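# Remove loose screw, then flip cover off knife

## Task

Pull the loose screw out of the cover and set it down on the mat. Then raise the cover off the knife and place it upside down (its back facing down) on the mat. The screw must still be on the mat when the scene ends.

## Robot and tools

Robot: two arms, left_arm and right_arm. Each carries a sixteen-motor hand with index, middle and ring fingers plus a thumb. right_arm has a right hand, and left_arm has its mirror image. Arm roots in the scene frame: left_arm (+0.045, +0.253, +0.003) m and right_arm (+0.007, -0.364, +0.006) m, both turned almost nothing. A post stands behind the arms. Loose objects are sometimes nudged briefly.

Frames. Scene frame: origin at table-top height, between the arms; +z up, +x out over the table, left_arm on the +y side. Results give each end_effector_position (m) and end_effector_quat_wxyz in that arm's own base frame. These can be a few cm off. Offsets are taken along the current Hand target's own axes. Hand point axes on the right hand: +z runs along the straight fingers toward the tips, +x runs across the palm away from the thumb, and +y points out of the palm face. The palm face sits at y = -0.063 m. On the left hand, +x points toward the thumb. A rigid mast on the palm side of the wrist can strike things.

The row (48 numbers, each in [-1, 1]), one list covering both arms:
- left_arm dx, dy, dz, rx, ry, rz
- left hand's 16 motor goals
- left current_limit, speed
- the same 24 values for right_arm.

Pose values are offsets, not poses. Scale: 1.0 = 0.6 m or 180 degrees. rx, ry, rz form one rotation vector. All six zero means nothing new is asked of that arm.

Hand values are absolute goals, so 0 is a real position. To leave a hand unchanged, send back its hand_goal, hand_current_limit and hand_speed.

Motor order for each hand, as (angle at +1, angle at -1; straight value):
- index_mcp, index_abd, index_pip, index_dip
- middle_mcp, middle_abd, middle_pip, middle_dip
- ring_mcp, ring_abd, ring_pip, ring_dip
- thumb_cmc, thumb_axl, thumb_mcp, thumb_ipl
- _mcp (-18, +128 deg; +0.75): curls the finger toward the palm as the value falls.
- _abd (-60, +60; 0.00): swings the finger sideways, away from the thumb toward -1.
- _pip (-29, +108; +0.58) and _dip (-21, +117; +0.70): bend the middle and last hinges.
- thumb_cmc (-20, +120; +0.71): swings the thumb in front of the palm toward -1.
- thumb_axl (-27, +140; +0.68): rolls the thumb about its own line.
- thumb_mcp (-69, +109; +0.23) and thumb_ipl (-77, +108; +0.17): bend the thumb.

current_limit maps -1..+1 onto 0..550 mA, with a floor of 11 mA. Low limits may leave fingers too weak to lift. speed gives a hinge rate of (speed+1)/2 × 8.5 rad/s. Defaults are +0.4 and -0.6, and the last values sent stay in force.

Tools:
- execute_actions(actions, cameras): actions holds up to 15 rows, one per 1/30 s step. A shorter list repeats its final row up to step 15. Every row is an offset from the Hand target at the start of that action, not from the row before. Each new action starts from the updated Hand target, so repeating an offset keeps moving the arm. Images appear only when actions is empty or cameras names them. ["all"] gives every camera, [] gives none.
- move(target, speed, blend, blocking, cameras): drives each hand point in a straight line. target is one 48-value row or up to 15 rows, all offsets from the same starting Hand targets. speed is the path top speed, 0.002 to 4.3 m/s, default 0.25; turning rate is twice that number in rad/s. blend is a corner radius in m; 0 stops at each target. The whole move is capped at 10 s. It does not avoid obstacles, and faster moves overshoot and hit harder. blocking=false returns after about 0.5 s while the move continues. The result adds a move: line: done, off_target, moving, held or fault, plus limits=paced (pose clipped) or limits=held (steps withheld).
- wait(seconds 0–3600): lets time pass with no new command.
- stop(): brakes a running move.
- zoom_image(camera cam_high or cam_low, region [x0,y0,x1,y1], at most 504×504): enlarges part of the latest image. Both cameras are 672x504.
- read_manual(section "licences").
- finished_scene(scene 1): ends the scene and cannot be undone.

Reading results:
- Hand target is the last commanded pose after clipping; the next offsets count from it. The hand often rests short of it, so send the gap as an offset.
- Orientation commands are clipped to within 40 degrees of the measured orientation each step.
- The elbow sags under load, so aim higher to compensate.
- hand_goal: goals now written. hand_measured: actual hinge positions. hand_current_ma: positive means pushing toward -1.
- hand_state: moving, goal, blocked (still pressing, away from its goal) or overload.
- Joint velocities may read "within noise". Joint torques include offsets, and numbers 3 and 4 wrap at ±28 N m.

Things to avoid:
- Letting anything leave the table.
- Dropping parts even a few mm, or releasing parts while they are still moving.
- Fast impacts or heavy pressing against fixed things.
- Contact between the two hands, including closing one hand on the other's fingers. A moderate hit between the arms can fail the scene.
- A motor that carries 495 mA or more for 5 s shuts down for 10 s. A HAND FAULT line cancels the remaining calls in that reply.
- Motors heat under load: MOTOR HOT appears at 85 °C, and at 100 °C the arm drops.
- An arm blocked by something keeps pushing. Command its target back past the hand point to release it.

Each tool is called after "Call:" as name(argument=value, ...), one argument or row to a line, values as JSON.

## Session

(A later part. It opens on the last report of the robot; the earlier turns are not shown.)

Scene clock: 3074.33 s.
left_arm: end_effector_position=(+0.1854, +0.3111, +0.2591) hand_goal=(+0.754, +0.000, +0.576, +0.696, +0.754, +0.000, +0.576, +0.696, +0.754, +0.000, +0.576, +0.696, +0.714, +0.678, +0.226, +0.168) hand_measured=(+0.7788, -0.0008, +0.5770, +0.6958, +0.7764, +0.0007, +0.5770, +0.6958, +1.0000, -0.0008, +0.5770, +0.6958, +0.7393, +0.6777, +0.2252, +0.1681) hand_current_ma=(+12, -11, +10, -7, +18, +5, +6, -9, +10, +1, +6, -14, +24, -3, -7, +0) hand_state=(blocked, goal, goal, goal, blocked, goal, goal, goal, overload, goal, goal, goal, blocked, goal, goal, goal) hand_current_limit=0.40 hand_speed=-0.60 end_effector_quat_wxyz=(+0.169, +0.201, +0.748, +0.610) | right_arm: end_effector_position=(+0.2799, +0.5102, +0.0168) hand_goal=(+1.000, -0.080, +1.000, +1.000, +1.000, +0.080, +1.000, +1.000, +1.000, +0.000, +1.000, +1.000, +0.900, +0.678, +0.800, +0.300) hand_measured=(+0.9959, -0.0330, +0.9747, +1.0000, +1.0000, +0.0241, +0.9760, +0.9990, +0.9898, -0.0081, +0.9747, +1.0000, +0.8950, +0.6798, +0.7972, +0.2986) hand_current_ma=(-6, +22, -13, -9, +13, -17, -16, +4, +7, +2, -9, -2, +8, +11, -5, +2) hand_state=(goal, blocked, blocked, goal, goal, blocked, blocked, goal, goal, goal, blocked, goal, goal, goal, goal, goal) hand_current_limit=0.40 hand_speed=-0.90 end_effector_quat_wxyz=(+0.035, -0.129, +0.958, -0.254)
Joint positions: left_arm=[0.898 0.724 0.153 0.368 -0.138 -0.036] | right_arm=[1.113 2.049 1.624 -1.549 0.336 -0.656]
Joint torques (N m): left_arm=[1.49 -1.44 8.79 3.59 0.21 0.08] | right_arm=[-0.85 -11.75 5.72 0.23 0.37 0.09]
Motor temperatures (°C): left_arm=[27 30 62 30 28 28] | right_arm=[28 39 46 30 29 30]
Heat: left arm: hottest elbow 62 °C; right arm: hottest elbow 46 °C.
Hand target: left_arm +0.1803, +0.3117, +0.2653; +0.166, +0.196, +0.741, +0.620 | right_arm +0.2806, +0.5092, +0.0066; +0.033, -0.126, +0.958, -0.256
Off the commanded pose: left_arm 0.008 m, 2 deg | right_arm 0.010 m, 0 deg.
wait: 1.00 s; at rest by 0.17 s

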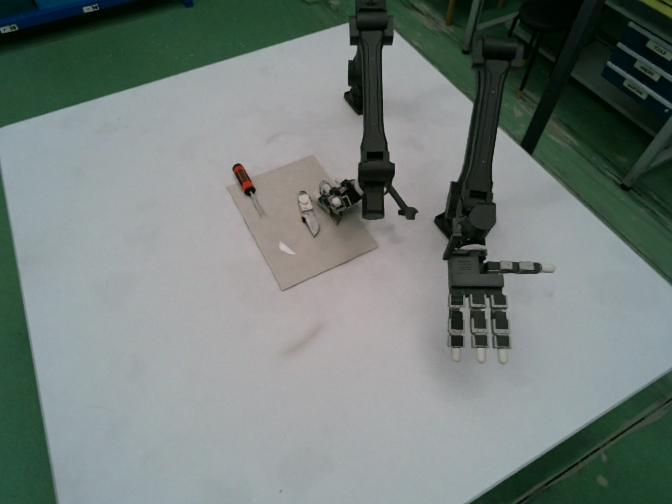

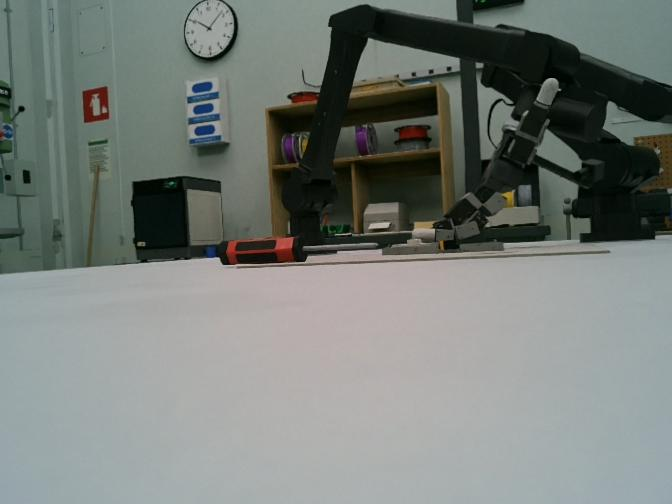

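Call:
move(
  target=[0,0,0,0,0,0,0.754,0,0.576,0.696,0.754,0,0.576,0.696,0.754,0,0.576,0.696,0.714,0.678,0.226,0.168,0.4,-0.6,0,0,0,0,0,0,1,-0.22,1,1,1,0.22,1,1,1,0.1,1,1,0.9,0.678,0.8,0.3,0.4,-0.9],
  speed=0.03,
  cameras=[],
)

Call:
wait(
  seconds=1,
)

Scene clock: 3098.67 s.
left_arm: end_effector_position=(+0.1854, +0.3111, +0.2591) hand_goal=(+0.754, +0.000, +0.576, +0.696, +0.754, +0.000, +0.576, +0.696, +0.754, +0.000, +0.576, +0.696, +0.714, +0.678, +0.226, +0.168) hand_measured=(+0.7788, -0.0008, +0.5770, +0.6958, +0.7764, +0.0007, +0.5770, +0.6958, +1.0000, -0.0008, +0.5770, +0.6958, +0.7393, +0.6777, +0.2252, +0.1681) hand_current_ma=(+12, -8, +5, -6, +17, +4, +11, -4, +3, +3, +3, -7, +26, -4, -6, -6) hand_state=(blocked, goal, goal, goal, blocked, goal, goal, goal, overload, goal, goal, goal, blocked, goal, goal, goal) hand_current_limit=0.40 hand_speed=-0.60 end_effector_quat_wxyz=(+0.169, +0.201, +0.748, +0.610) | right_arm: end_effector_position=(+0.2799, +0.5102, +0.0168) hand_goal=(+1.000, -0.220, +1.000, +1.000, +1.000, +0.220, +1.000, +1.000, +1.000, +0.100, +1.000, +1.000, +0.900, +0.678, +0.800, +0.300) hand_measured=(+0.9959, -0.0360, +0.9747, +0.9990, +0.9995, +0.0329, +0.9760, +1.0000, +0.9898, +0.0593, +0.9735, +1.0000, +0.8963, +0.6788, +0.7972, +0.2996) hand_current_ma=(-7, +204, -10, -9, +5, -190, -18, +1, +5, -9, -15, +3, +9, +5, -6, +5) hand_state=(goal, blocked, blocked, goal, goal, blocked, blocked, goal, goal, blocked, blocked, goal, goal, goal, goal, goal) hand_current_limit=0.40 hand_speed=-0.90 end_effector_quat_wxyz=(+0.035, -0.129, +0.958, -0.254)
Joint positions: left_arm=[0.898 0.724 0.153 0.368 -0.138 -0.036] | right_arm=[1.113 2.049 1.624 -1.549 0.336 -0.656]
Joint torques (N m): left_arm=[1.26 -0.97 8.77 3.93 0.14 0.09] | right_arm=[-0.79 -11.75 5.72 0.21 0.37 0.09]
Motor temperatures (°C): left_arm=[27 30 62 30 28 28] | right_arm=[28 39 45 30 28 30]
Heat: left arm: hottest elbow 62 °C; right arm: hottest elbow 45 °C.
Hand target: left_arm +0.1803, +0.3117, +0.2653; +0.166, +0.196, +0.741, +0.620 | right_arm +0.2806, +0.5092, +0.0066; +0.033, -0.126, +0.958, -0.256
Off the commanded pose: left_arm 0.008 m, 2 deg | right_arm 0.010 m, 0 deg.
move: done

Scene clock: 3099.67 s.
left_arm: end_effector_position=(+0.1854, +0.3111, +0.2591) hand_goal=(+0.754, +0.000, +0.576, +0.696, +0.754, +0.000, +0.576, +0.696, +0.754, +0.000, +0.576, +0.696, +0.714, +0.678, +0.226, +0.168) hand_measured=(+0.7788, +0.0007, +0.5770, +0.6958, +0.7764, +0.0007, +0.5770, +0.6958, +1.0000, -0.0008, +0.5770, +0.6958, +0.7393, +0.6777, +0.2252, +0.1672) hand_current_ma=(+16, -8, +8, -5, +18, +4, +13, -6, +11, -1, +2, -10, +28, +1, -6, -5) hand_state=(blocked, goal, goal, goal, blocked, goal, goal, goal, overload, goal, goal, goal, blocked, goal, goal, goal) hand_current_limit=0.40 hand_speed=-0.60 end_effector_quat_wxyz=(+0.169, +0.201, +0.748, +0.610) | right_arm: end_effector_position=(+0.2799, +0.5102, +0.0168) hand_goal=(+1.000, -0.220, +1.000, +1.000, +1.000, +0.220, +1.000, +1.000, +1.000, +0.100, +1.000, +1.000, +0.900, +0.678, +0.800, +0.300) hand_measured=(+0.9971, -0.0345, +0.9747, +0.9990, +0.9995, +0.0344, +0.9747, +1.0000, +0.9898, +0.0593, +0.9735, +0.9990, +0.8963, +0.6798, +0.7982, +0.2986) hand_current_ma=(-5, +208, -15, -11, +8, -190, -15, +4, +6, -7, -10, -1, +12, +7, -1, +1) hand_state=(goal, blocked, blocked, goal, goal, blocked, blocked, goal, goal, blocked, blocked, goal, goal, goal, goal, goal) hand_current_limit=0.40 hand_speed=-0.90 end_effector_quat_wxyz=(+0.035, -0.129, +0.958, -0.254)
Joint positions: left_arm=[0.898 0.724 0.153 0.368 -0.138 -0.036] | right_arm=[1.113 2.049 1.624 -1.549 0.336 -0.656]
Joint torques (N m): left_arm=[1.26 -1.9 8.88 3.71 0.15 0.11] | right_arm=[-0.85 -11.81 5.74 0.2 0.37 0.09]
Motor temperatures (°C): left_arm=[27 30 62 30 28 28] | right_arm=[28 39 45 30 28 30]
Heat: left arm: hottest elbow 62 °C; right arm: hottest elbow 45 °C.
Hand target: left_arm +0.1803, +0.3117, +0.2653; +0.166, +0.196, +0.741, +0.620 | right_arm +0.2806, +0.5092, +0.0066; +0.033, -0.126, +0.958, -0.256
Off the commanded pose: left_arm 0.008 m, 2 deg | right_arm 0.010 m, 0 deg.
wait: 1.00 s; at rest by 0.17 s

Call:
move(
  target=[0,0,0,0,0,0,0.754,0,0.576,0.696,0.754,0,0.576,0.696,0.754,0,0.576,0.696,0.714,0.678,0.226,0.168,0.4,-0.6,-0.0093,-0.0259,-0.0661,-0.018,-0.0136,0.0079,1,-0.22,1,1,1,0.22,1,1,1,0.1,1,1,0.9,0.678,0.8,0.3,0.4,-0.9],
  speed=0.03,
  cameras=["all"],
)

Call:
zoom_image(
  camera="cam_high",
  region=[300, 160, 360, 220],
)

Call:
zoom_image(
  camera="cam_low",
  region=[400, 190, 480, 250],
)

Scene clock: 3110.13 s.
left_arm: end_effector_position=(+0.1854, +0.3111, +0.2591) hand_goal=(+0.754, +0.000, +0.576, +0.696, +0.754, +0.000, +0.576, +0.696, +0.754, +0.000, +0.576, +0.696, +0.714, +0.678, +0.226, +0.168) hand_measured=(+0.7776, -0.0008, +0.5770, +0.6958, +0.7764, +0.0007, +0.5770, +0.6958, +0.9995, -0.0008, +0.5770, +0.6958, +0.7381, +0.6777, +0.2252, +0.1672) hand_current_ma=(+18, -4, +4, -6, +15, +2, +14, -5, +10, +3, +5, -6, +29, -2, -9, +2) hand_state=(blocked, goal, goal, goal, blocked, goal, goal, goal, overload, goal, goal, goal, blocked, goal, goal, goal) hand_current_limit=0.40 hand_speed=-0.60 end_effector_quat_wxyz=(+0.169, +0.201, +0.748, +0.610) | right_arm: end_effector_position=(+0.2810, +0.5127, +0.0350) hand_goal=(+1.000, -0.220, +1.000, +1.000, +1.000, +0.220, +1.000, +1.000, +1.000, +0.100, +1.000, +1.000, +0.900, +0.678, +0.800, +0.300) hand_measured=(+0.9898, -0.0360, +0.9747, +0.9990, +0.9947, +0.0358, +0.9747, +0.9990, +0.9898, +0.0593, +0.9735, +1.0000, +0.8963, +0.6798, +0.7972, +0.2986) hand_current_ma=(-8, +206, -14, -9, +4, -185, -18, +11, +8, -11, -11, -3, +4, +10, +0, -1) hand_state=(goal, blocked, blocked, goal, goal, blocked, blocked, goal, goal, blocked, blocked, goal, goal, goal, goal, goal) hand_current_limit=0.40 hand_speed=-0.90 end_effector_quat_wxyz=(+0.044, -0.126, +0.961, -0.241)
Joint positions: left_arm=[0.898 0.724 0.153 0.368 -0.138 -0.036] | right_arm=[1.113 2.015 1.62 -1.546 0.335 -0.656]
Joint torques (N m): left_arm=[1.67 -1.32 8.83 3.6 0.21 0.09] | right_arm=[-0.85 -14.45 6.35 0.16 0.38 0.09]
Motor temperatures (°C): left_arm=[27 30 62 30 28 28] | right_arm=[28 39 44 30 28 30]
Heat: left arm: hottest elbow 62 °C; right arm: hottest elbow 44 °C.
Hand target: left_arm +0.1803, +0.3117, +0.2653; +0.166, +0.196, +0.741, +0.620 | right_arm +0.2844, +0.5167, +0.0488; +0.053, -0.120, +0.965, -0.226
Off the commanded pose: left_arm 0.008 m, 2 deg | right_arm 0.015 m, 2 deg.
move: off_target (right_arm)

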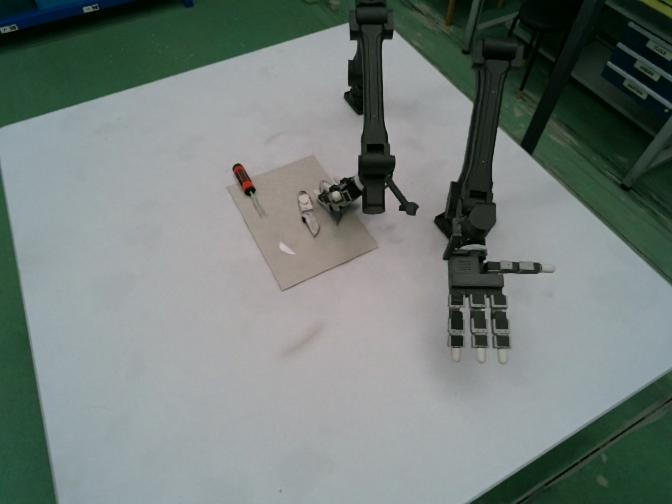

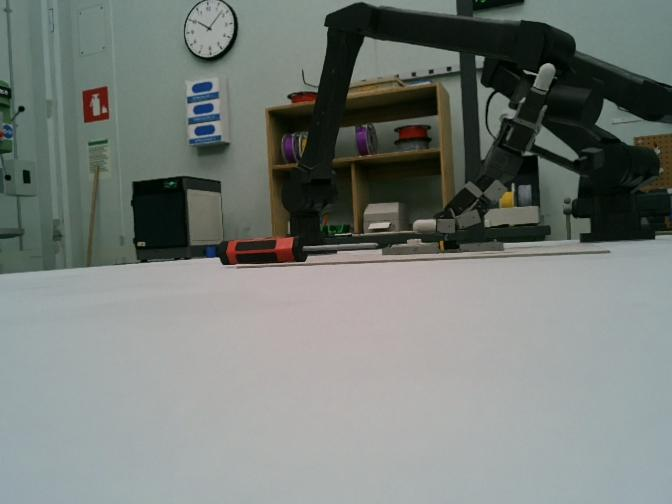

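Scaled by 8.400 from the camera's image (finer frame: 960x720).

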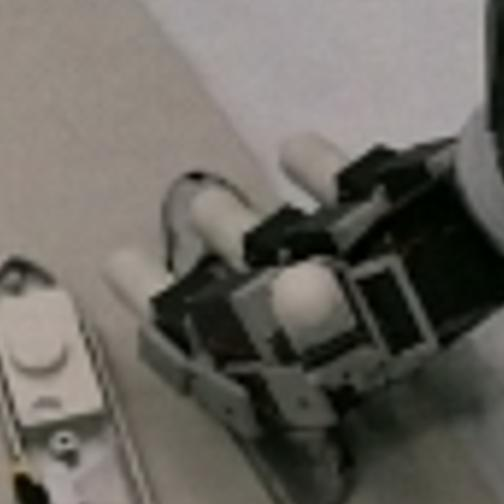

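Scaled by 6.300 from the camera's image (finer frame: 960x720).

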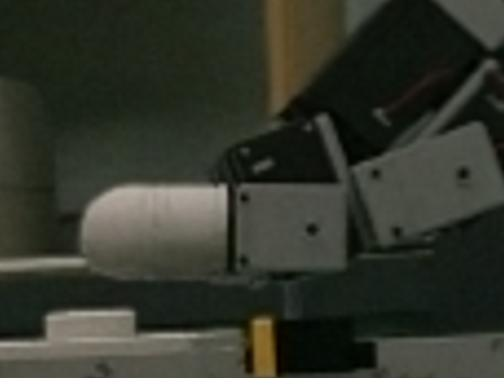

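Call:
move(
  target=[0,0,0,0,0,0,0.754,0,0.576,0.696,0.754,0,0.576,0.696,0.754,0,0.576,0.696,0.714,0.678,0.226,0.168,0.4,-0.6,-0.0074,-0.0207,-0.053,-0.0144,-0.0109,0.0063,1,-0.22,1,1,1,0.22,1,1,1,0.1,1,1,0.9,0.678,0.8,0.3,0.4,-0.9],
  speed=0.04,
  cameras=["all"],
)

Call:
zoom_image(
  camera="cam_high",
  region=[300, 160, 360, 220],
)

Call:
zoom_image(
  camera="cam_low",
  region=[400, 190, 480, 250],
)

Scene clock: 3118.90 s.
left_arm: end_effector_position=(+0.1854, +0.3111, +0.2591) hand_goal=(+0.754, +0.000, +0.576, +0.696, +0.754, +0.000, +0.576, +0.696, +0.754, +0.000, +0.576, +0.696, +0.714, +0.678, +0.226, +0.168) hand_measured=(+0.7788, +0.0007, +0.5770, +0.6958, +0.7764, +0.0007, +0.5770, +0.6958, +0.9995, +0.0007, +0.5770, +0.6958, +0.7393, +0.6777, +0.2252, +0.1672) hand_current_ma=(+13, -12, -3, -12, +17, +6, +11, -3, +12, +1, +2, -7, +21, +1, -10, -1) hand_state=(blocked, goal, goal, goal, blocked, goal, goal, goal, overload, goal, goal, goal, blocked, goal, goal, goal) hand_current_limit=0.40 hand_speed=-0.60 end_effector_quat_wxyz=(+0.169, +0.201, +0.748, +0.610) | right_arm: end_effector_position=(+0.2832, +0.5172, +0.0683) hand_goal=(+1.000, -0.220, +1.000, +1.000, +1.000, +0.220, +1.000, +1.000, +1.000, +0.100, +1.000, +1.000, +0.900, +0.678, +0.800, +0.300) hand_measured=(+0.9898, -0.0360, +0.9747, +0.9990, +0.9947, +0.0373, +0.9747, +0.9990, +0.9898, +0.0593, +0.9735, +0.9990, +0.8963, +0.6788, +0.7972, +0.2996) hand_current_ma=(-2, +203, -18, -7, +9, -189, -18, +1, +4, -4, -9, +1, +9, +10, -4, -1) hand_state=(goal, blocked, blocked, goal, goal, blocked, blocked, goal, goal, blocked, blocked, goal, goal, goal, goal, goal) hand_current_limit=0.40 hand_speed=-0.90 end_effector_quat_wxyz=(+0.060, -0.122, +0.967, -0.216)
Joint positions: left_arm=[0.898 0.724 0.153 0.368 -0.138 -0.036] | right_arm=[1.113 1.956 1.62 -1.545 0.335 -0.656]
Joint torques (N m): left_arm=[1.26 -1.14 8.92 3.71 0.23 0.13] | right_arm=[-0.85 -14.33 6.71 0.23 0.39 0.08]
Motor temperatures (°C): left_arm=[27 30 62 30 28 28] | right_arm=[28 40 45 30 28 30]
Heat: left arm: hottest elbow 62 °C; right arm: hottest elbow 45 °C.
Hand target: left_arm +0.1803, +0.3117, +0.2653; +0.166, +0.196, +0.741, +0.620 | right_arm +0.2863, +0.5205, +0.0828; +0.069, -0.116, +0.970, -0.201
Off the commanded pose: left_arm 0.008 m, 2 deg | right_arm 0.015 m, 2 deg.
move: off_target (right_arm)

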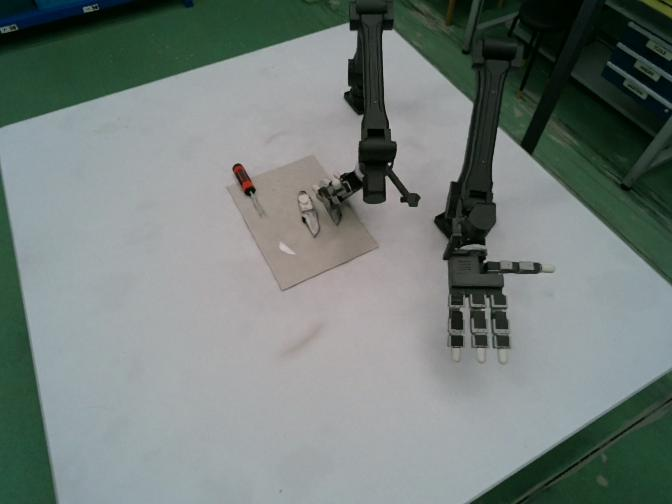

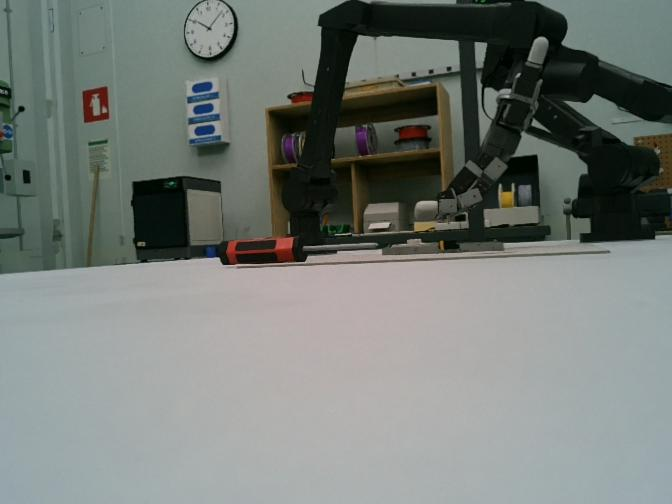

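Scaled by 8.400 from the camera's image (finer frame: 960x720).

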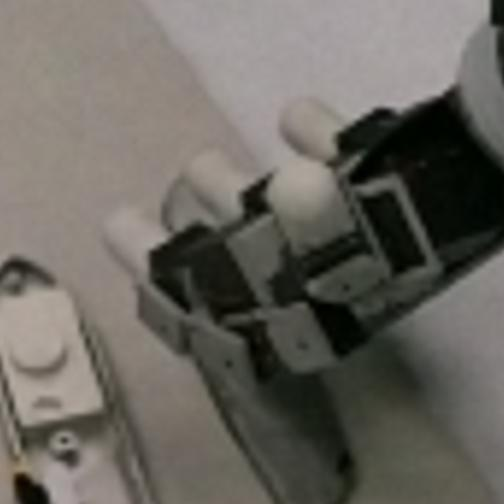

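Scaled by 6.300 from the camera's image (finer frame: 960x720).

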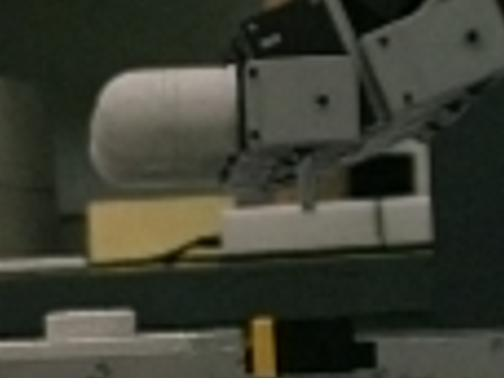

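Call:
move(
  target=[0,0,0,0,0,0,0.754,0,0.576,0.696,0.754,0,0.576,0.696,0.754,0,0.576,0.696,0.714,0.678,0.226,0.168,0.4,-0.6,-0.0149,-0.0414,-0.1057,-0.0287,-0.0218,0.0126,1,-0.22,1,1,1,0.22,1,1,1,-0.05,1,1,0.9,0.678,0.8,0.3,0.4,-0.95],
  speed=0.08,
  cameras=["all"],
)

Call:
zoom_image(
  camera="cam_low",
  region=[400, 150, 480, 210],
)

Scene clock: 3149.83 s.
left_arm: end_effector_position=(+0.1854, +0.3111, +0.2591) hand_goal=(+0.754, +0.000, +0.576, +0.696, +0.754, +0.000, +0.576, +0.696, +0.754, +0.000, +0.576, +0.696, +0.714, +0.678, +0.226, +0.168) hand_measured=(+0.7788, -0.0008, +0.5770, +0.6958, +0.7764, +0.0007, +0.5770, +0.6971, +0.9995, +0.0007, +0.5770, +0.6958, +0.7381, +0.6777, +0.2252, +0.1681) hand_current_ma=(+12, -8, +3, -4, +16, +6, +9, -9, +10, +2, +10, -9, +27, -3, -6, -1) hand_state=(blocked, goal, goal, goal, blocked, goal, goal, goal, overload, goal, goal, goal, blocked, goal, goal, goal) hand_current_limit=0.40 hand_speed=-0.60 end_effector_quat_wxyz=(+0.169, +0.201, +0.748, +0.610) | right_arm: end_effector_position=(+0.2847, +0.5203, +0.1351) hand_goal=(+1.000, -0.220, +1.000, +1.000, +1.000, +0.220, +1.000, +1.000, +1.000, -0.050, +1.000, +1.000, +0.900, +0.678, +0.800, +0.300) hand_measured=(+0.9898, -0.0345, +0.9747, +0.9990, +0.9947, +0.0358, +0.9760, +1.0000, +0.9886, -0.0272, +0.9747, +1.0000, +0.8963, +0.6798, +0.7972, +0.2996) hand_current_ma=(-9, +204, -18, -5, +4, -186, -18, +3, +1, +7, -6, +1, +8, +6, -3, +1) hand_state=(goal, blocked, blocked, goal, goal, blocked, blocked, goal, goal, blocked, blocked, goal, goal, goal, goal, goal) hand_current_limit=0.40 hand_speed=-0.95 end_effector_quat_wxyz=(+0.091, -0.113, +0.975, -0.168)
Joint positions: left_arm=[0.898 0.724 0.153 0.368 -0.138 -0.036] | right_arm=[1.113 1.839 1.62 -1.544 0.335 -0.656]
Joint torques (N m): left_arm=[1.38 -2.2 8.91 3.59 0.21 0.08] | right_arm=[-0.97 -13.1 7.86 0.32 0.4 0.07]
Motor temperatures (°C): left_arm=[27 30 62 30 28 28] | right_arm=[28 41 45 30 28 30]
Heat: left arm: hottest elbow 62 °C; right arm: hottest elbow 45 °C.
Hand target: left_arm +0.1803, +0.3117, +0.2653; +0.166, +0.196, +0.741, +0.620 | right_arm +0.2883, +0.5244, +0.1516; +0.101, -0.107, +0.977, -0.152
Off the commanded pose: left_arm 0.008 m, 2 deg | right_arm 0.017 m, 2 deg.
move: off_target (right_arm)

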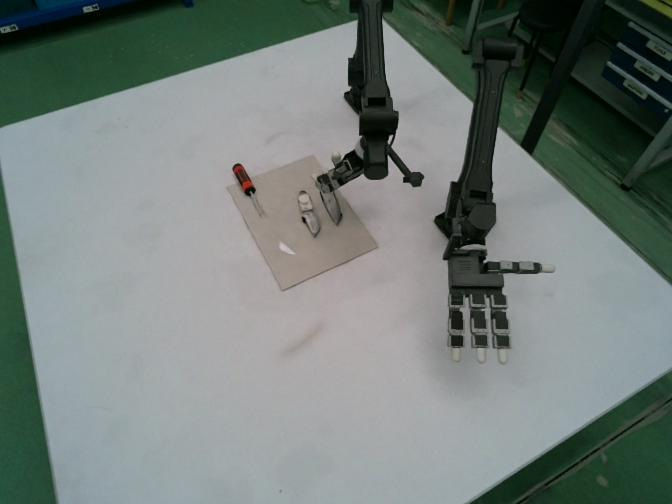

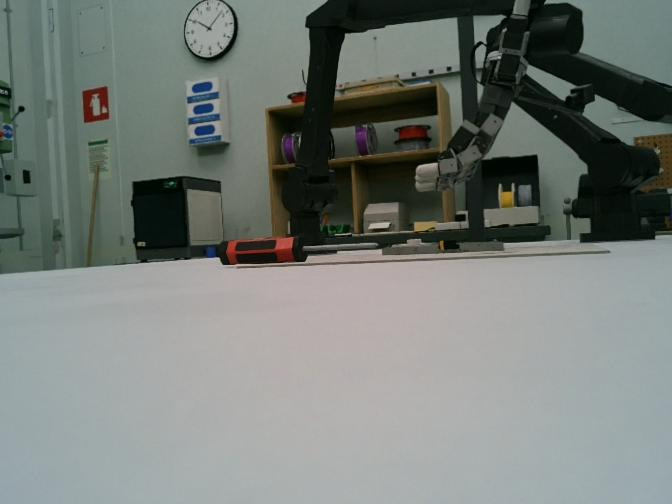

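Scaled by 6.300 from the camera's image (finer frame: 960x720).

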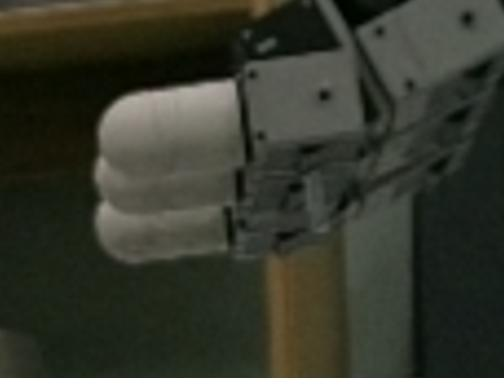

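Call:
move(
  target=[0,0,0,0,0,0,0.754,0,0.576,0.696,0.754,0,0.576,0.696,0.754,0,0.576,0.696,0.714,0.678,0.226,0.168,0.4,-0.6,-0.1652,-0.1118,0.0347,-0.0590,0.1091,0.3760,1,-0.22,1,1,1,0.22,1,1,1,-0.05,1,1,0.9,0.678,0.8,0.3,0.4,-0.95],
  speed=0.15,
  cameras=["all"],
)

Call:
zoom_image(
  camera="cam_low",
  region=[380, 130, 500, 220],
)

Scene clock: 3199.33 s.
left_arm: end_effector_position=(+0.1854, +0.3111, +0.2591) hand_goal=(+0.754, +0.000, +0.576, +0.696, +0.754, +0.000, +0.576, +0.696, +0.754, +0.000, +0.576, +0.696, +0.714, +0.678, +0.226, +0.168) hand_measured=(+0.7788, -0.0008, +0.5770, +0.6958, +0.7764, +0.0007, +0.5770, +0.6958, +0.9995, -0.0008, +0.5770, +0.6958, +0.7393, +0.6777, +0.2252, +0.1681) hand_current_ma=(+13, -14, +2, -6, +9, +9, +4, -3, +7, -1, +6, -10, +28, -4, -7, -10) hand_state=(blocked, goal, goal, goal, blocked, goal, goal, goal, overload, goal, goal, goal, blocked, goal, goal, goal) hand_current_limit=0.40 hand_speed=-0.60 end_effector_quat_wxyz=(+0.169, +0.201, +0.748, +0.610) | right_arm: end_effector_position=(+0.3924, +0.4784, +0.1509) hand_goal=(+1.000, -0.220, +1.000, +1.000, +1.000, +0.220, +1.000, +1.000, +1.000, -0.050, +1.000, +1.000, +0.900, +0.678, +0.800, +0.300) hand_measured=(+0.9898, -0.0345, +0.9747, +0.9990, +0.9947, +0.0358, +0.9747, +0.9990, +0.9886, -0.0257, +0.9747, +1.0000, +0.8963, +0.6798, +0.7982, +0.2986) hand_current_ma=(-7, +203, -13, -4, +5, -187, -20, +5, +9, +10, -14, -5, +11, +7, -2, +2) hand_state=(goal, blocked, blocked, goal, goal, blocked, blocked, goal, goal, blocked, blocked, goal, goal, goal, goal, goal) hand_current_limit=0.40 hand_speed=-0.95 end_effector_quat_wxyz=(-0.002, +0.459, +0.888, -0.023)
Joint positions: left_arm=[0.898 0.724 0.153 0.368 -0.138 -0.036] | right_arm=[0.966 1.823 1.616 -1.409 0.001 0.349]
Joint torques (N m): left_arm=[1.32 -1.2 8.69 3.64 0.21 0.1] | right_arm=[-1.38 -13.04 8.25 0.73 -0.08 0.21]
Motor temperatures (°C): left_arm=[27 30 62 30 28 28] | right_arm=[28 41 47 30 28 30]
Heat: left arm: hottest elbow 62 °C; right arm: hottest elbow 47 °C.
Hand target: left_arm +0.1803, +0.3117, +0.2653; +0.166, +0.196, +0.741, +0.620 | right_arm +0.3999, +0.4798, +0.1696; +0.000, +0.470, +0.883, +0.000
Off the commanded pose: left_arm 0.008 m, 2 deg | right_arm 0.020 m, 3 deg.
move: off_target (right_arm)

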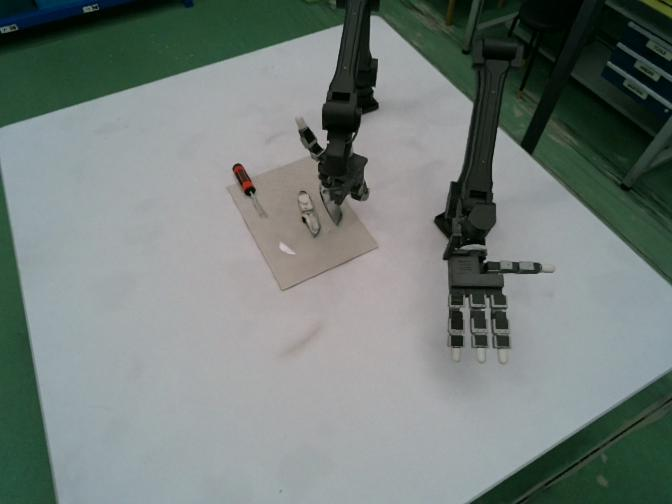

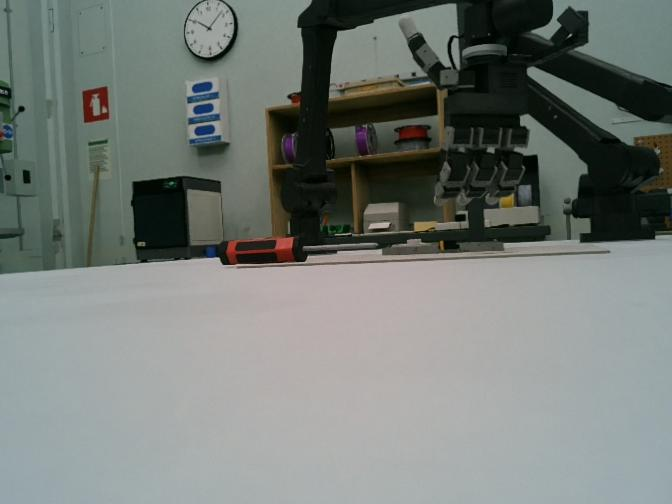

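Scaled by 4.200 from the camera's image (finer frame: 960x720).

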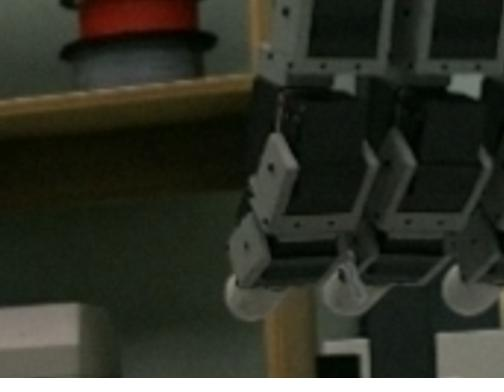

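Call:
move(
  target=[0,0,0,0,0,0,0.754,0,0.576,0.696,0.754,0,0.576,0.696,0.754,0,0.576,0.696,0.714,0.678,0.226,0.168,0.4,-0.6,-0.1155,0.1033,0.0493,0.1446,0.1031,0.3848,1,-0.22,1,1,1,0.22,1,1,1,-0.05,1,1,0.9,0.678,0.8,0.3,0.4,-0.95],
  speed=0.15,
  cameras=["all"],
)

Call:
zoom_image(
  camera="cam_low",
  region=[420, 130, 540, 220],
)

Call:
zoom_image(
  camera="cam_high",
  region=[280, 140, 400, 260],
)

Scene clock: 3216.50 s.
left_arm: end_effector_position=(+0.1854, +0.3111, +0.2591) hand_goal=(+0.754, +0.000, +0.576, +0.696, +0.754, +0.000, +0.576, +0.696, +0.754, +0.000, +0.576, +0.696, +0.714, +0.678, +0.226, +0.168) hand_measured=(+0.7788, -0.0008, +0.5770, +0.6958, +0.7764, +0.0007, +0.5770, +0.6958, +1.0000, -0.0008, +0.5770, +0.6958, +0.7393, +0.6777, +0.2252, +0.1672) hand_current_ma=(+20, -7, +3, -8, +18, +8, +6, -8, +5, -3, +2, -6, +26, -1, -6, -2) hand_state=(blocked, goal, goal, goal, blocked, goal, goal, goal, overload, goal, goal, goal, blocked, goal, goal, goal) hand_current_limit=0.40 hand_speed=-0.60 end_effector_quat_wxyz=(+0.169, +0.201, +0.748, +0.610) | right_arm: end_effector_position=(+0.4812, +0.4519, +0.1284) hand_goal=(+1.000, -0.220, +1.000, +1.000, +1.000, +0.220, +1.000, +1.000, +1.000, -0.050, +1.000, +1.000, +0.900, +0.678, +0.800, +0.300) hand_measured=(+0.9898, -0.0360, +0.9747, +1.0000, +0.9947, +0.0358, +0.9747, +1.0000, +0.9886, -0.0272, +0.9735, +1.0000, +0.8963, +0.6798, +0.7972, +0.2986) hand_current_ma=(-9, +209, -16, -11, +9, -184, -21, +7, +10, +6, -9, -2, +8, +9, +0, -4) hand_state=(goal, blocked, blocked, goal, goal, blocked, blocked, goal, goal, blocked, blocked, goal, goal, goal, goal, goal) hand_current_limit=0.40 hand_speed=-0.95 end_effector_quat_wxyz=(-0.231, +0.863, +0.436, -0.109)
Joint positions: left_arm=[0.898 0.724 0.153 0.368 -0.138 -0.036] | right_arm=[0.743 2.228 2.245 -1.681 -0.508 1.354]
Joint torques (N m): left_arm=[1.49 -1.14 9.01 3.59 0.15 0.1] | right_arm=[-1.08 -15.03 11.45 -0.23 -0.83 0.24]
Motor temperatures (°C): left_arm=[27 30 62 30 28 28] | right_arm=[28 40 47 30 28 30]
Heat: left arm: hottest elbow 62 °C; right arm: hottest elbow 47 °C.
Hand target: left_arm +0.1803, +0.3117, +0.2653; +0.166, +0.196, +0.741, +0.620 | right_arm +0.4900, +0.4569, +0.1402; -0.232, +0.865, +0.431, -0.115
Off the commanded pose: left_arm 0.008 m, 2 deg | right_arm 0.015 m, 1 deg.
joint sent to its limit (right arm) — joint 4 (wrist pitch), lower limit. The joint targets still meet the commanded pose.
move: off_target (right_arm)

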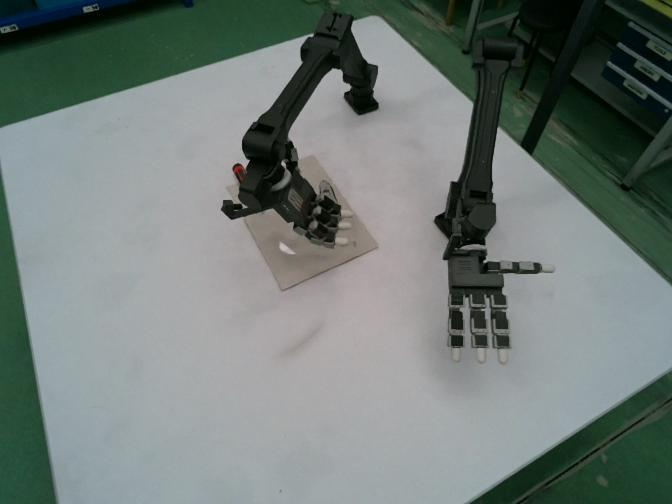

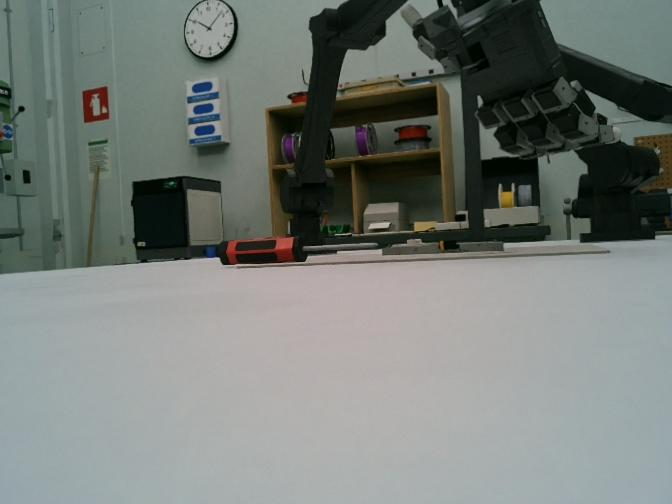

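Scaled by 4.200 from the camera's image (finer frame: 960x720).

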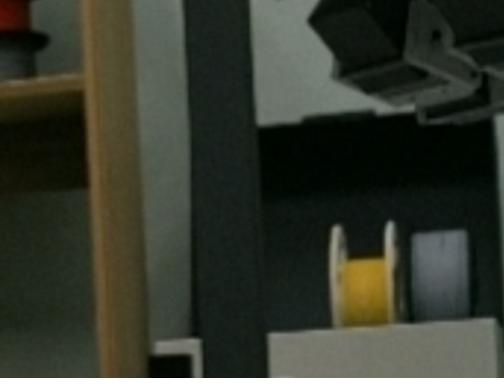

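Scaled by 4.200 from the camera's image (finer frame: 960x720).

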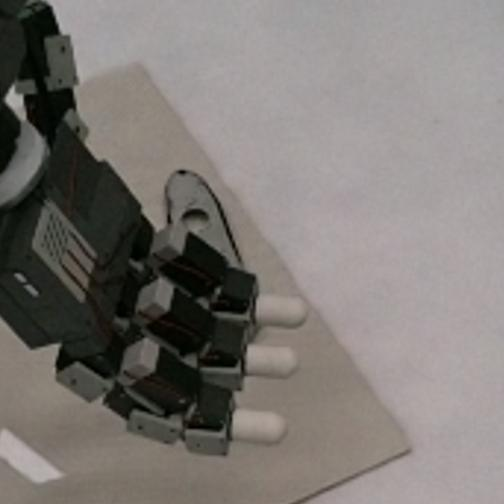

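Call:
zoom_image(
  camera="cam_low",
  region=[480, 90, 620, 180],
)

Scaled by 3.600 from the camera's image (finer frame: 960x720).

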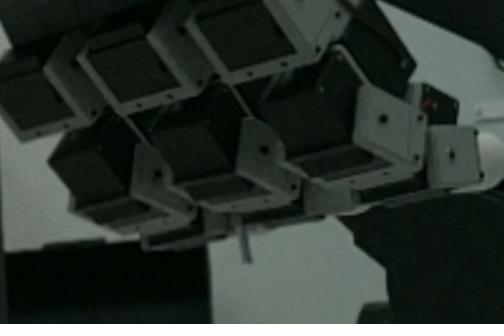

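Call:
move(
  target=[0,0,0,0,0,0,0.754,0,0.576,0.696,0.754,0,0.576,0.696,0.754,0,0.576,0.696,0.714,0.678,0.226,0.168,0.4,-0.6,0,0.0833,0.1443,0,0,0,1,-0.22,1,1,1,0.22,1,1,1,-0.05,1,1,0.9,0.678,0.8,0.3,0.4,-0.95],
  speed=0.06,
  cameras=["all"],
)

Call:
zoom_image(
  camera="cam_low",
  region=[480, 160, 620, 260],
)

Call:
zoom_image(
  camera="cam_high",
  region=[280, 160, 380, 260],
)

Scene clock: 3236.57 s.
left_arm: end_effector_position=(+0.1854, +0.3111, +0.2591) hand_goal=(+0.754, +0.000, +0.576, +0.696, +0.754, +0.000, +0.576, +0.696, +0.754, +0.000, +0.576, +0.696, +0.714, +0.678, +0.226, +0.168) hand_measured=(+0.7788, -0.0008, +0.5770, +0.6958, +0.7764, +0.0007, +0.5770, +0.6958, +0.9995, -0.0008, +0.5770, +0.6958, +0.7393, +0.6767, +0.2252, +0.1672) hand_current_ma=(+16, -5, +3, -3, +16, +9, +14, -8, +9, +1, +4, -7, +28, -4, -8, -9) hand_state=(blocked, goal, goal, goal, blocked, goal, goal, goal, overload, goal, goal, goal, blocked, goal, goal, goal) hand_current_limit=0.40 hand_speed=-0.60 end_effector_quat_wxyz=(+0.169, +0.201, +0.748, +0.610) | right_arm: end_effector_position=(+0.4872, +0.4584, +0.0483) hand_goal=(+1.000, -0.220, +1.000, +1.000, +1.000, +0.220, +1.000, +1.000, +1.000, -0.050, +1.000, +1.000, +0.900, +0.678, +0.800, +0.300) hand_measured=(+0.9898, -0.0345, +0.9747, +1.0000, +0.9947, +0.0358, +0.9747, +0.9990, +0.9898, -0.0257, +0.9735, +1.0000, +0.8963, +0.6798, +0.7972, +0.2986) hand_current_ma=(-7, +204, -13, -7, +6, -189, -19, +2, +9, +8, -14, +1, +6, +5, -3, +1) hand_state=(goal, blocked, blocked, goal, goal, blocked, blocked, goal, goal, blocked, blocked, goal, goal, goal, goal, goal) hand_current_limit=0.40 hand_speed=-0.95 end_effector_quat_wxyz=(-0.231, +0.863, +0.434, -0.115)
Joint positions: left_arm=[0.898 0.724 0.153 0.368 -0.138 -0.036] | right_arm=[0.743 2.292 2.147 -1.53 -0.511 1.354]
Joint torques (N m): left_arm=[1.67 -1.61 8.98 3.62 0.16 0.11] | right_arm=[-1.2 -15.68 7.13 0.55 -0.82 0.05]
Motor temperatures (°C): left_arm=[27 30 62 30 28 28] | right_arm=[28 40 48 30 29 30]
Heat: left arm: hottest elbow 62 °C; right arm: hottest elbow 48 °C.
Hand target: left_arm +0.1803, +0.3117, +0.2653; +0.166, +0.196, +0.741, +0.620 | right_arm +0.4901, +0.4570, +0.0403; -0.232, +0.864, +0.431, -0.115
Off the commanded pose: left_arm 0.008 m, 2 deg | right_arm 0.009 m, 0 deg.
move: done

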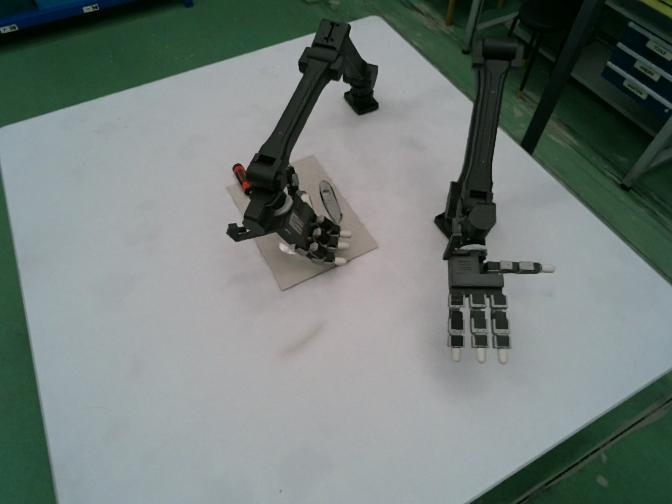

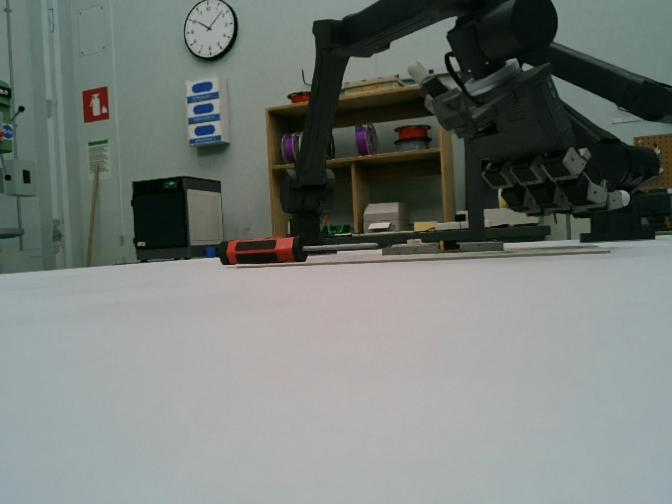

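Scaled by 3.600 from the camera's image (finer frame: 960x720).

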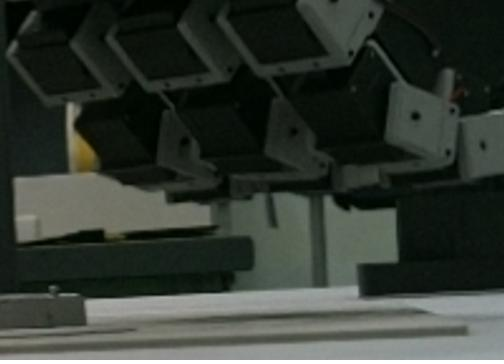

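Scaled by 5.040 from the camera's image (finer frame: 960x720).

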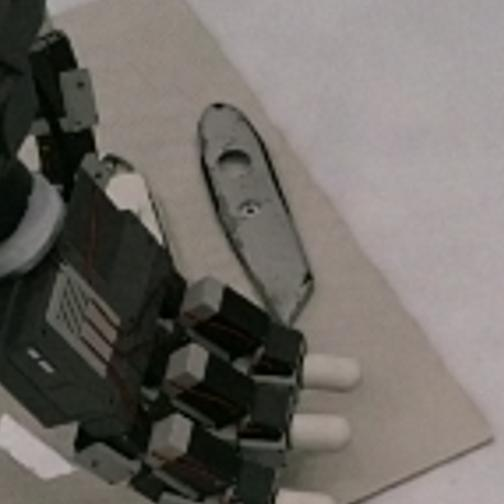

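Call:
move(
  target=[0,0,0,0,0,0,0.754,0,0.576,0.696,0.754,0,0.576,0.696,0.754,0,0.576,0.696,0.714,0.678,0.226,0.168,0.4,-0.6,0,0.0215,0.0372,0,0,0,1,-0.22,1,1,1,0.22,1,1,1,-0.05,1,1,0.9,0.678,0.8,0.3,0.4,-0.95],
  speed=0.04,
  cameras=["all"],
)

Call:
zoom_image(
  camera="cam_low",
  region=[510, 190, 610, 260],
)

Call:
zoom_image(
  camera="cam_high",
  region=[280, 160, 380, 260],
)

Scene clock: 3248.43 s.
left_arm: end_effector_position=(+0.1854, +0.3111, +0.2591) hand_goal=(+0.754, +0.000, +0.576, +0.696, +0.754, +0.000, +0.576, +0.696, +0.754, +0.000, +0.576, +0.696, +0.714, +0.678, +0.226, +0.168) hand_measured=(+0.7788, -0.0008, +0.5770, +0.6958, +0.7764, +0.0007, +0.5770, +0.6958, +1.0000, -0.0008, +0.5770, +0.6958, +0.7393, +0.6777, +0.2252, +0.1672) hand_current_ma=(+15, -6, +5, -7, +14, +9, +9, -5, +10, -2, +5, -9, +28, +0, -4, -5) hand_state=(blocked, goal, goal, goal, blocked, goal, goal, goal, overload, goal, goal, goal, blocked, goal, goal, goal) hand_current_limit=0.40 hand_speed=-0.60 end_effector_quat_wxyz=(+0.169, +0.201, +0.748, +0.610) | right_arm: end_effector_position=(+0.4876, +0.4588, +0.0234) hand_goal=(+1.000, -0.220, +1.000, +1.000, +1.000, +0.220, +1.000, +1.000, +1.000, -0.050, +1.000, +1.000, +0.900, +0.678, +0.800, +0.300) hand_measured=(+0.9898, -0.0345, +0.9735, +0.9990, +0.9947, +0.0373, +0.9747, +0.9990, +0.9898, -0.0257, +0.9747, +1.0000, +0.8963, +0.6788, +0.7982, +0.2986) hand_current_ma=(-7, +206, -11, -7, +8, -186, -14, +6, +8, +8, -15, -1, +8, +8, -4, +6) hand_state=(goal, blocked, blocked, goal, goal, blocked, blocked, goal, goal, blocked, blocked, goal, goal, goal, goal, goal) hand_current_limit=0.40 hand_speed=-0.95 end_effector_quat_wxyz=(-0.231, +0.863, +0.434, -0.114)
Joint positions: left_arm=[0.898 0.724 0.153 0.368 -0.138 -0.036] | right_arm=[0.743 2.308 2.109 -1.475 -0.511 1.354]
Joint torques (N m): left_arm=[2.08 -1.26 8.77 3.82 0.12 0.12] | right_arm=[-1.14 -15.68 6.99 0.61 -0.82 0.05]
Motor temperatures (°C): left_arm=[27 30 62 30 28 28] | right_arm=[28 41 48 30 29 30]
Heat: left arm: hottest elbow 62 °C; right arm: hottest elbow 48 °C.
Hand target: left_arm +0.1803, +0.3117, +0.2653; +0.166, +0.196, +0.741, +0.620 | right_arm +0.4901, +0.4570, +0.0145; -0.232, +0.864, +0.431, -0.115
Off the commanded pose: left_arm 0.008 m, 2 deg | right_arm 0.009 m, 0 deg.
move: done

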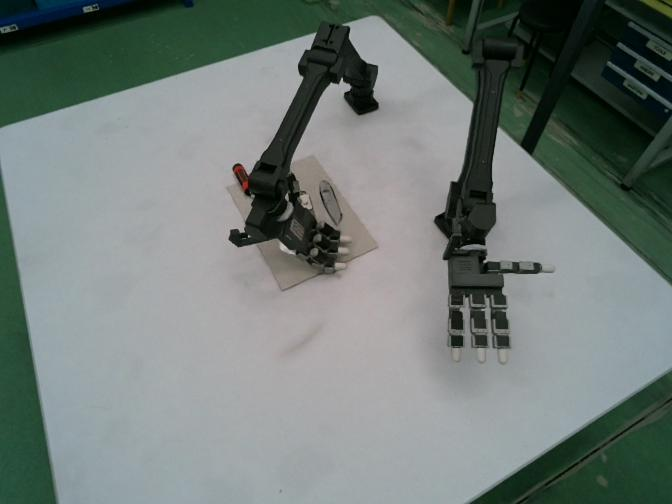

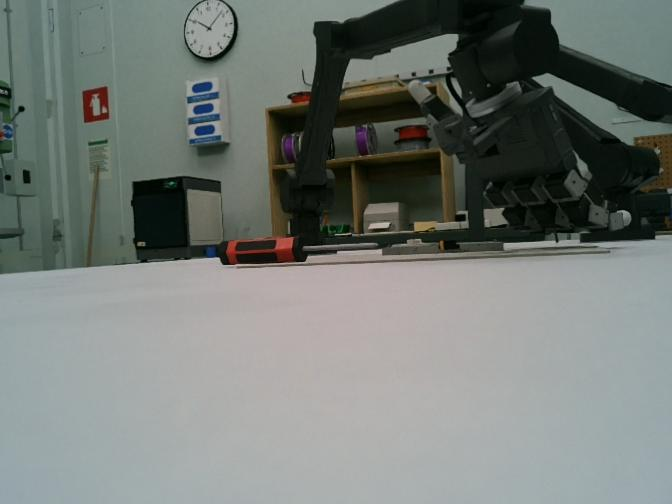

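Scaled by 5.040 from the camera's image (finer frame: 960x720).

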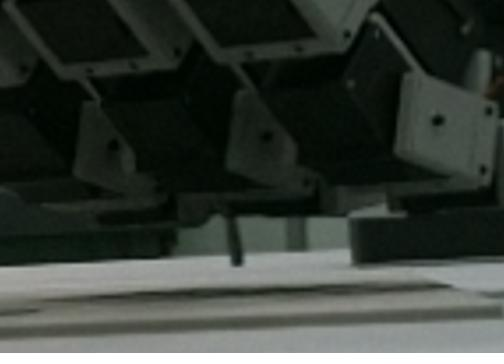

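Scaled by 5.040 from the camera's image (finer frame: 960x720).

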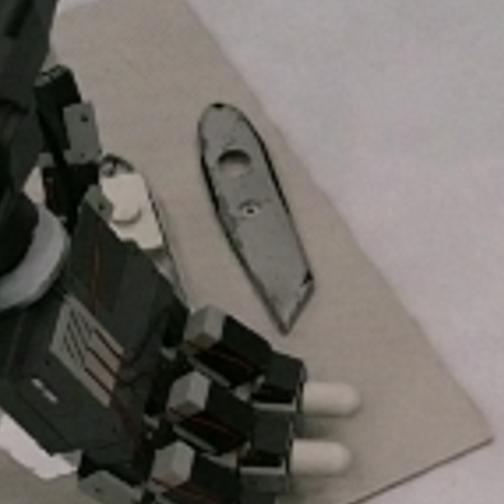

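Call:
move(
  target=[0,0,0,0,0,0,0.754,0,0.576,0.696,0.754,0,0.576,0.696,0.754,0,0.576,0.696,0.714,0.678,0.226,0.168,0.4,-0.6,0,0.0054,0.0094,0,0,0,1,-0.15,1,1,1,0.15,1,1,1,-0.05,1,1,0.9,0.678,0.8,0.3,0.4,-0.95],
  speed=0.02,
  cameras=["all"],
)

Call:
zoom_image(
  camera="cam_low",
  region=[520, 210, 590, 260],
)

Scene clock: 3260.23 s.
left_arm: end_effector_position=(+0.1854, +0.3111, +0.2591) hand_goal=(+0.754, +0.000, +0.576, +0.696, +0.754, +0.000, +0.576, +0.696, +0.754, +0.000, +0.576, +0.696, +0.714, +0.678, +0.226, +0.168) hand_measured=(+0.7788, -0.0008, +0.5770, +0.6958, +0.7764, +0.0007, +0.5770, +0.6958, +0.9995, -0.0008, +0.5770, +0.6958, +0.7393, +0.6777, +0.2262, +0.1672) hand_current_ma=(+12, -1, +1, -9, +16, +6, +11, -7, +11, -2, +11, -15, +26, -1, -13, -4) hand_state=(blocked, goal, goal, goal, blocked, goal, goal, goal, overload, goal, goal, goal, blocked, goal, goal, goal) hand_current_limit=0.40 hand_speed=-0.60 end_effector_quat_wxyz=(+0.169, +0.201, +0.748, +0.610) | right_arm: end_effector_position=(+0.4881, +0.4592, +0.0182) hand_goal=(+1.000, -0.150, +1.000, +1.000, +1.000, +0.150, +1.000, +1.000, +1.000, -0.050, +1.000, +1.000, +0.900, +0.678, +0.800, +0.300) hand_measured=(+0.9898, -0.0345, +0.9735, +0.9990, +0.9947, +0.0358, +0.9747, +1.0000, +0.9898, -0.0272, +0.9735, +1.0000, +0.8963, +0.6798, +0.7972, +0.2996) hand_current_ma=(-7, +84, -15, -9, +7, -66, -18, +3, -1, +8, -11, -1, +9, +5, -5, +4) hand_state=(goal, blocked, blocked, goal, goal, blocked, blocked, goal, goal, blocked, blocked, goal, goal, goal, goal, goal) hand_current_limit=0.40 hand_speed=-0.95 end_effector_quat_wxyz=(-0.231, +0.863, +0.435, -0.113)
Joint positions: left_arm=[0.898 0.724 0.153 0.368 -0.138 -0.036] | right_arm=[0.743 2.311 2.101 -1.462 -0.511 1.354]
Joint torques (N m): left_arm=[1.67 -1.38 8.81 3.69 0.2 0.14] | right_arm=[-1.08 -15.27 6.9 0.62 -0.81 0.06]
Motor temperatures (°C): left_arm=[27 30 62 30 28 28] | right_arm=[28 40 48 30 29 30]
Heat: left arm: hottest elbow 62 °C; right arm: hottest elbow 48 °C.
Hand target: left_arm +0.1803, +0.3117, +0.2653; +0.166, +0.196, +0.741, +0.620 | right_arm +0.4901, +0.4570, +0.0079; -0.232, +0.864, +0.431, -0.115
Off the commanded pose: left_arm 0.008 m, 2 deg | right_arm 0.011 m, 1 deg.
move: off_target (right_arm)

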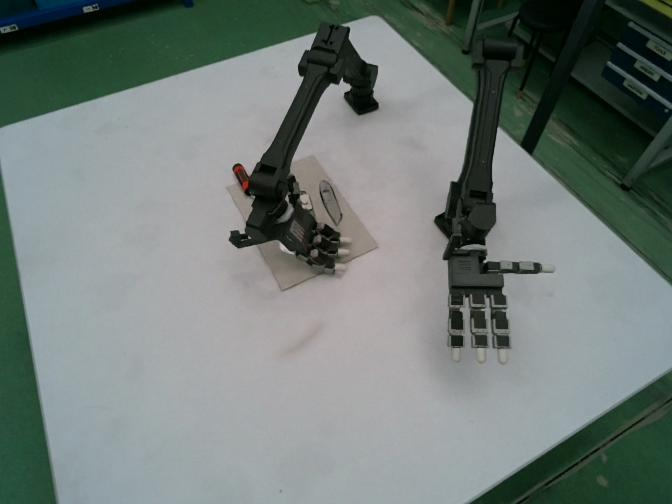

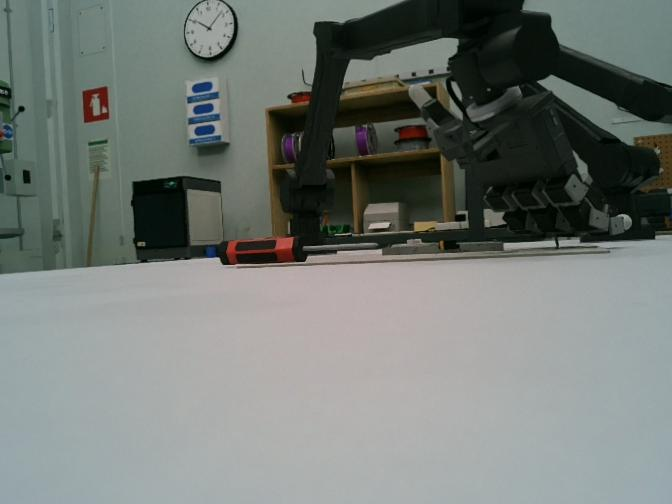

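Scaled by 7.200 from the camera's image (finer frame: 960x720).

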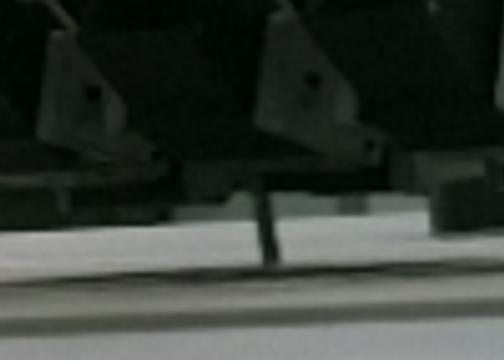

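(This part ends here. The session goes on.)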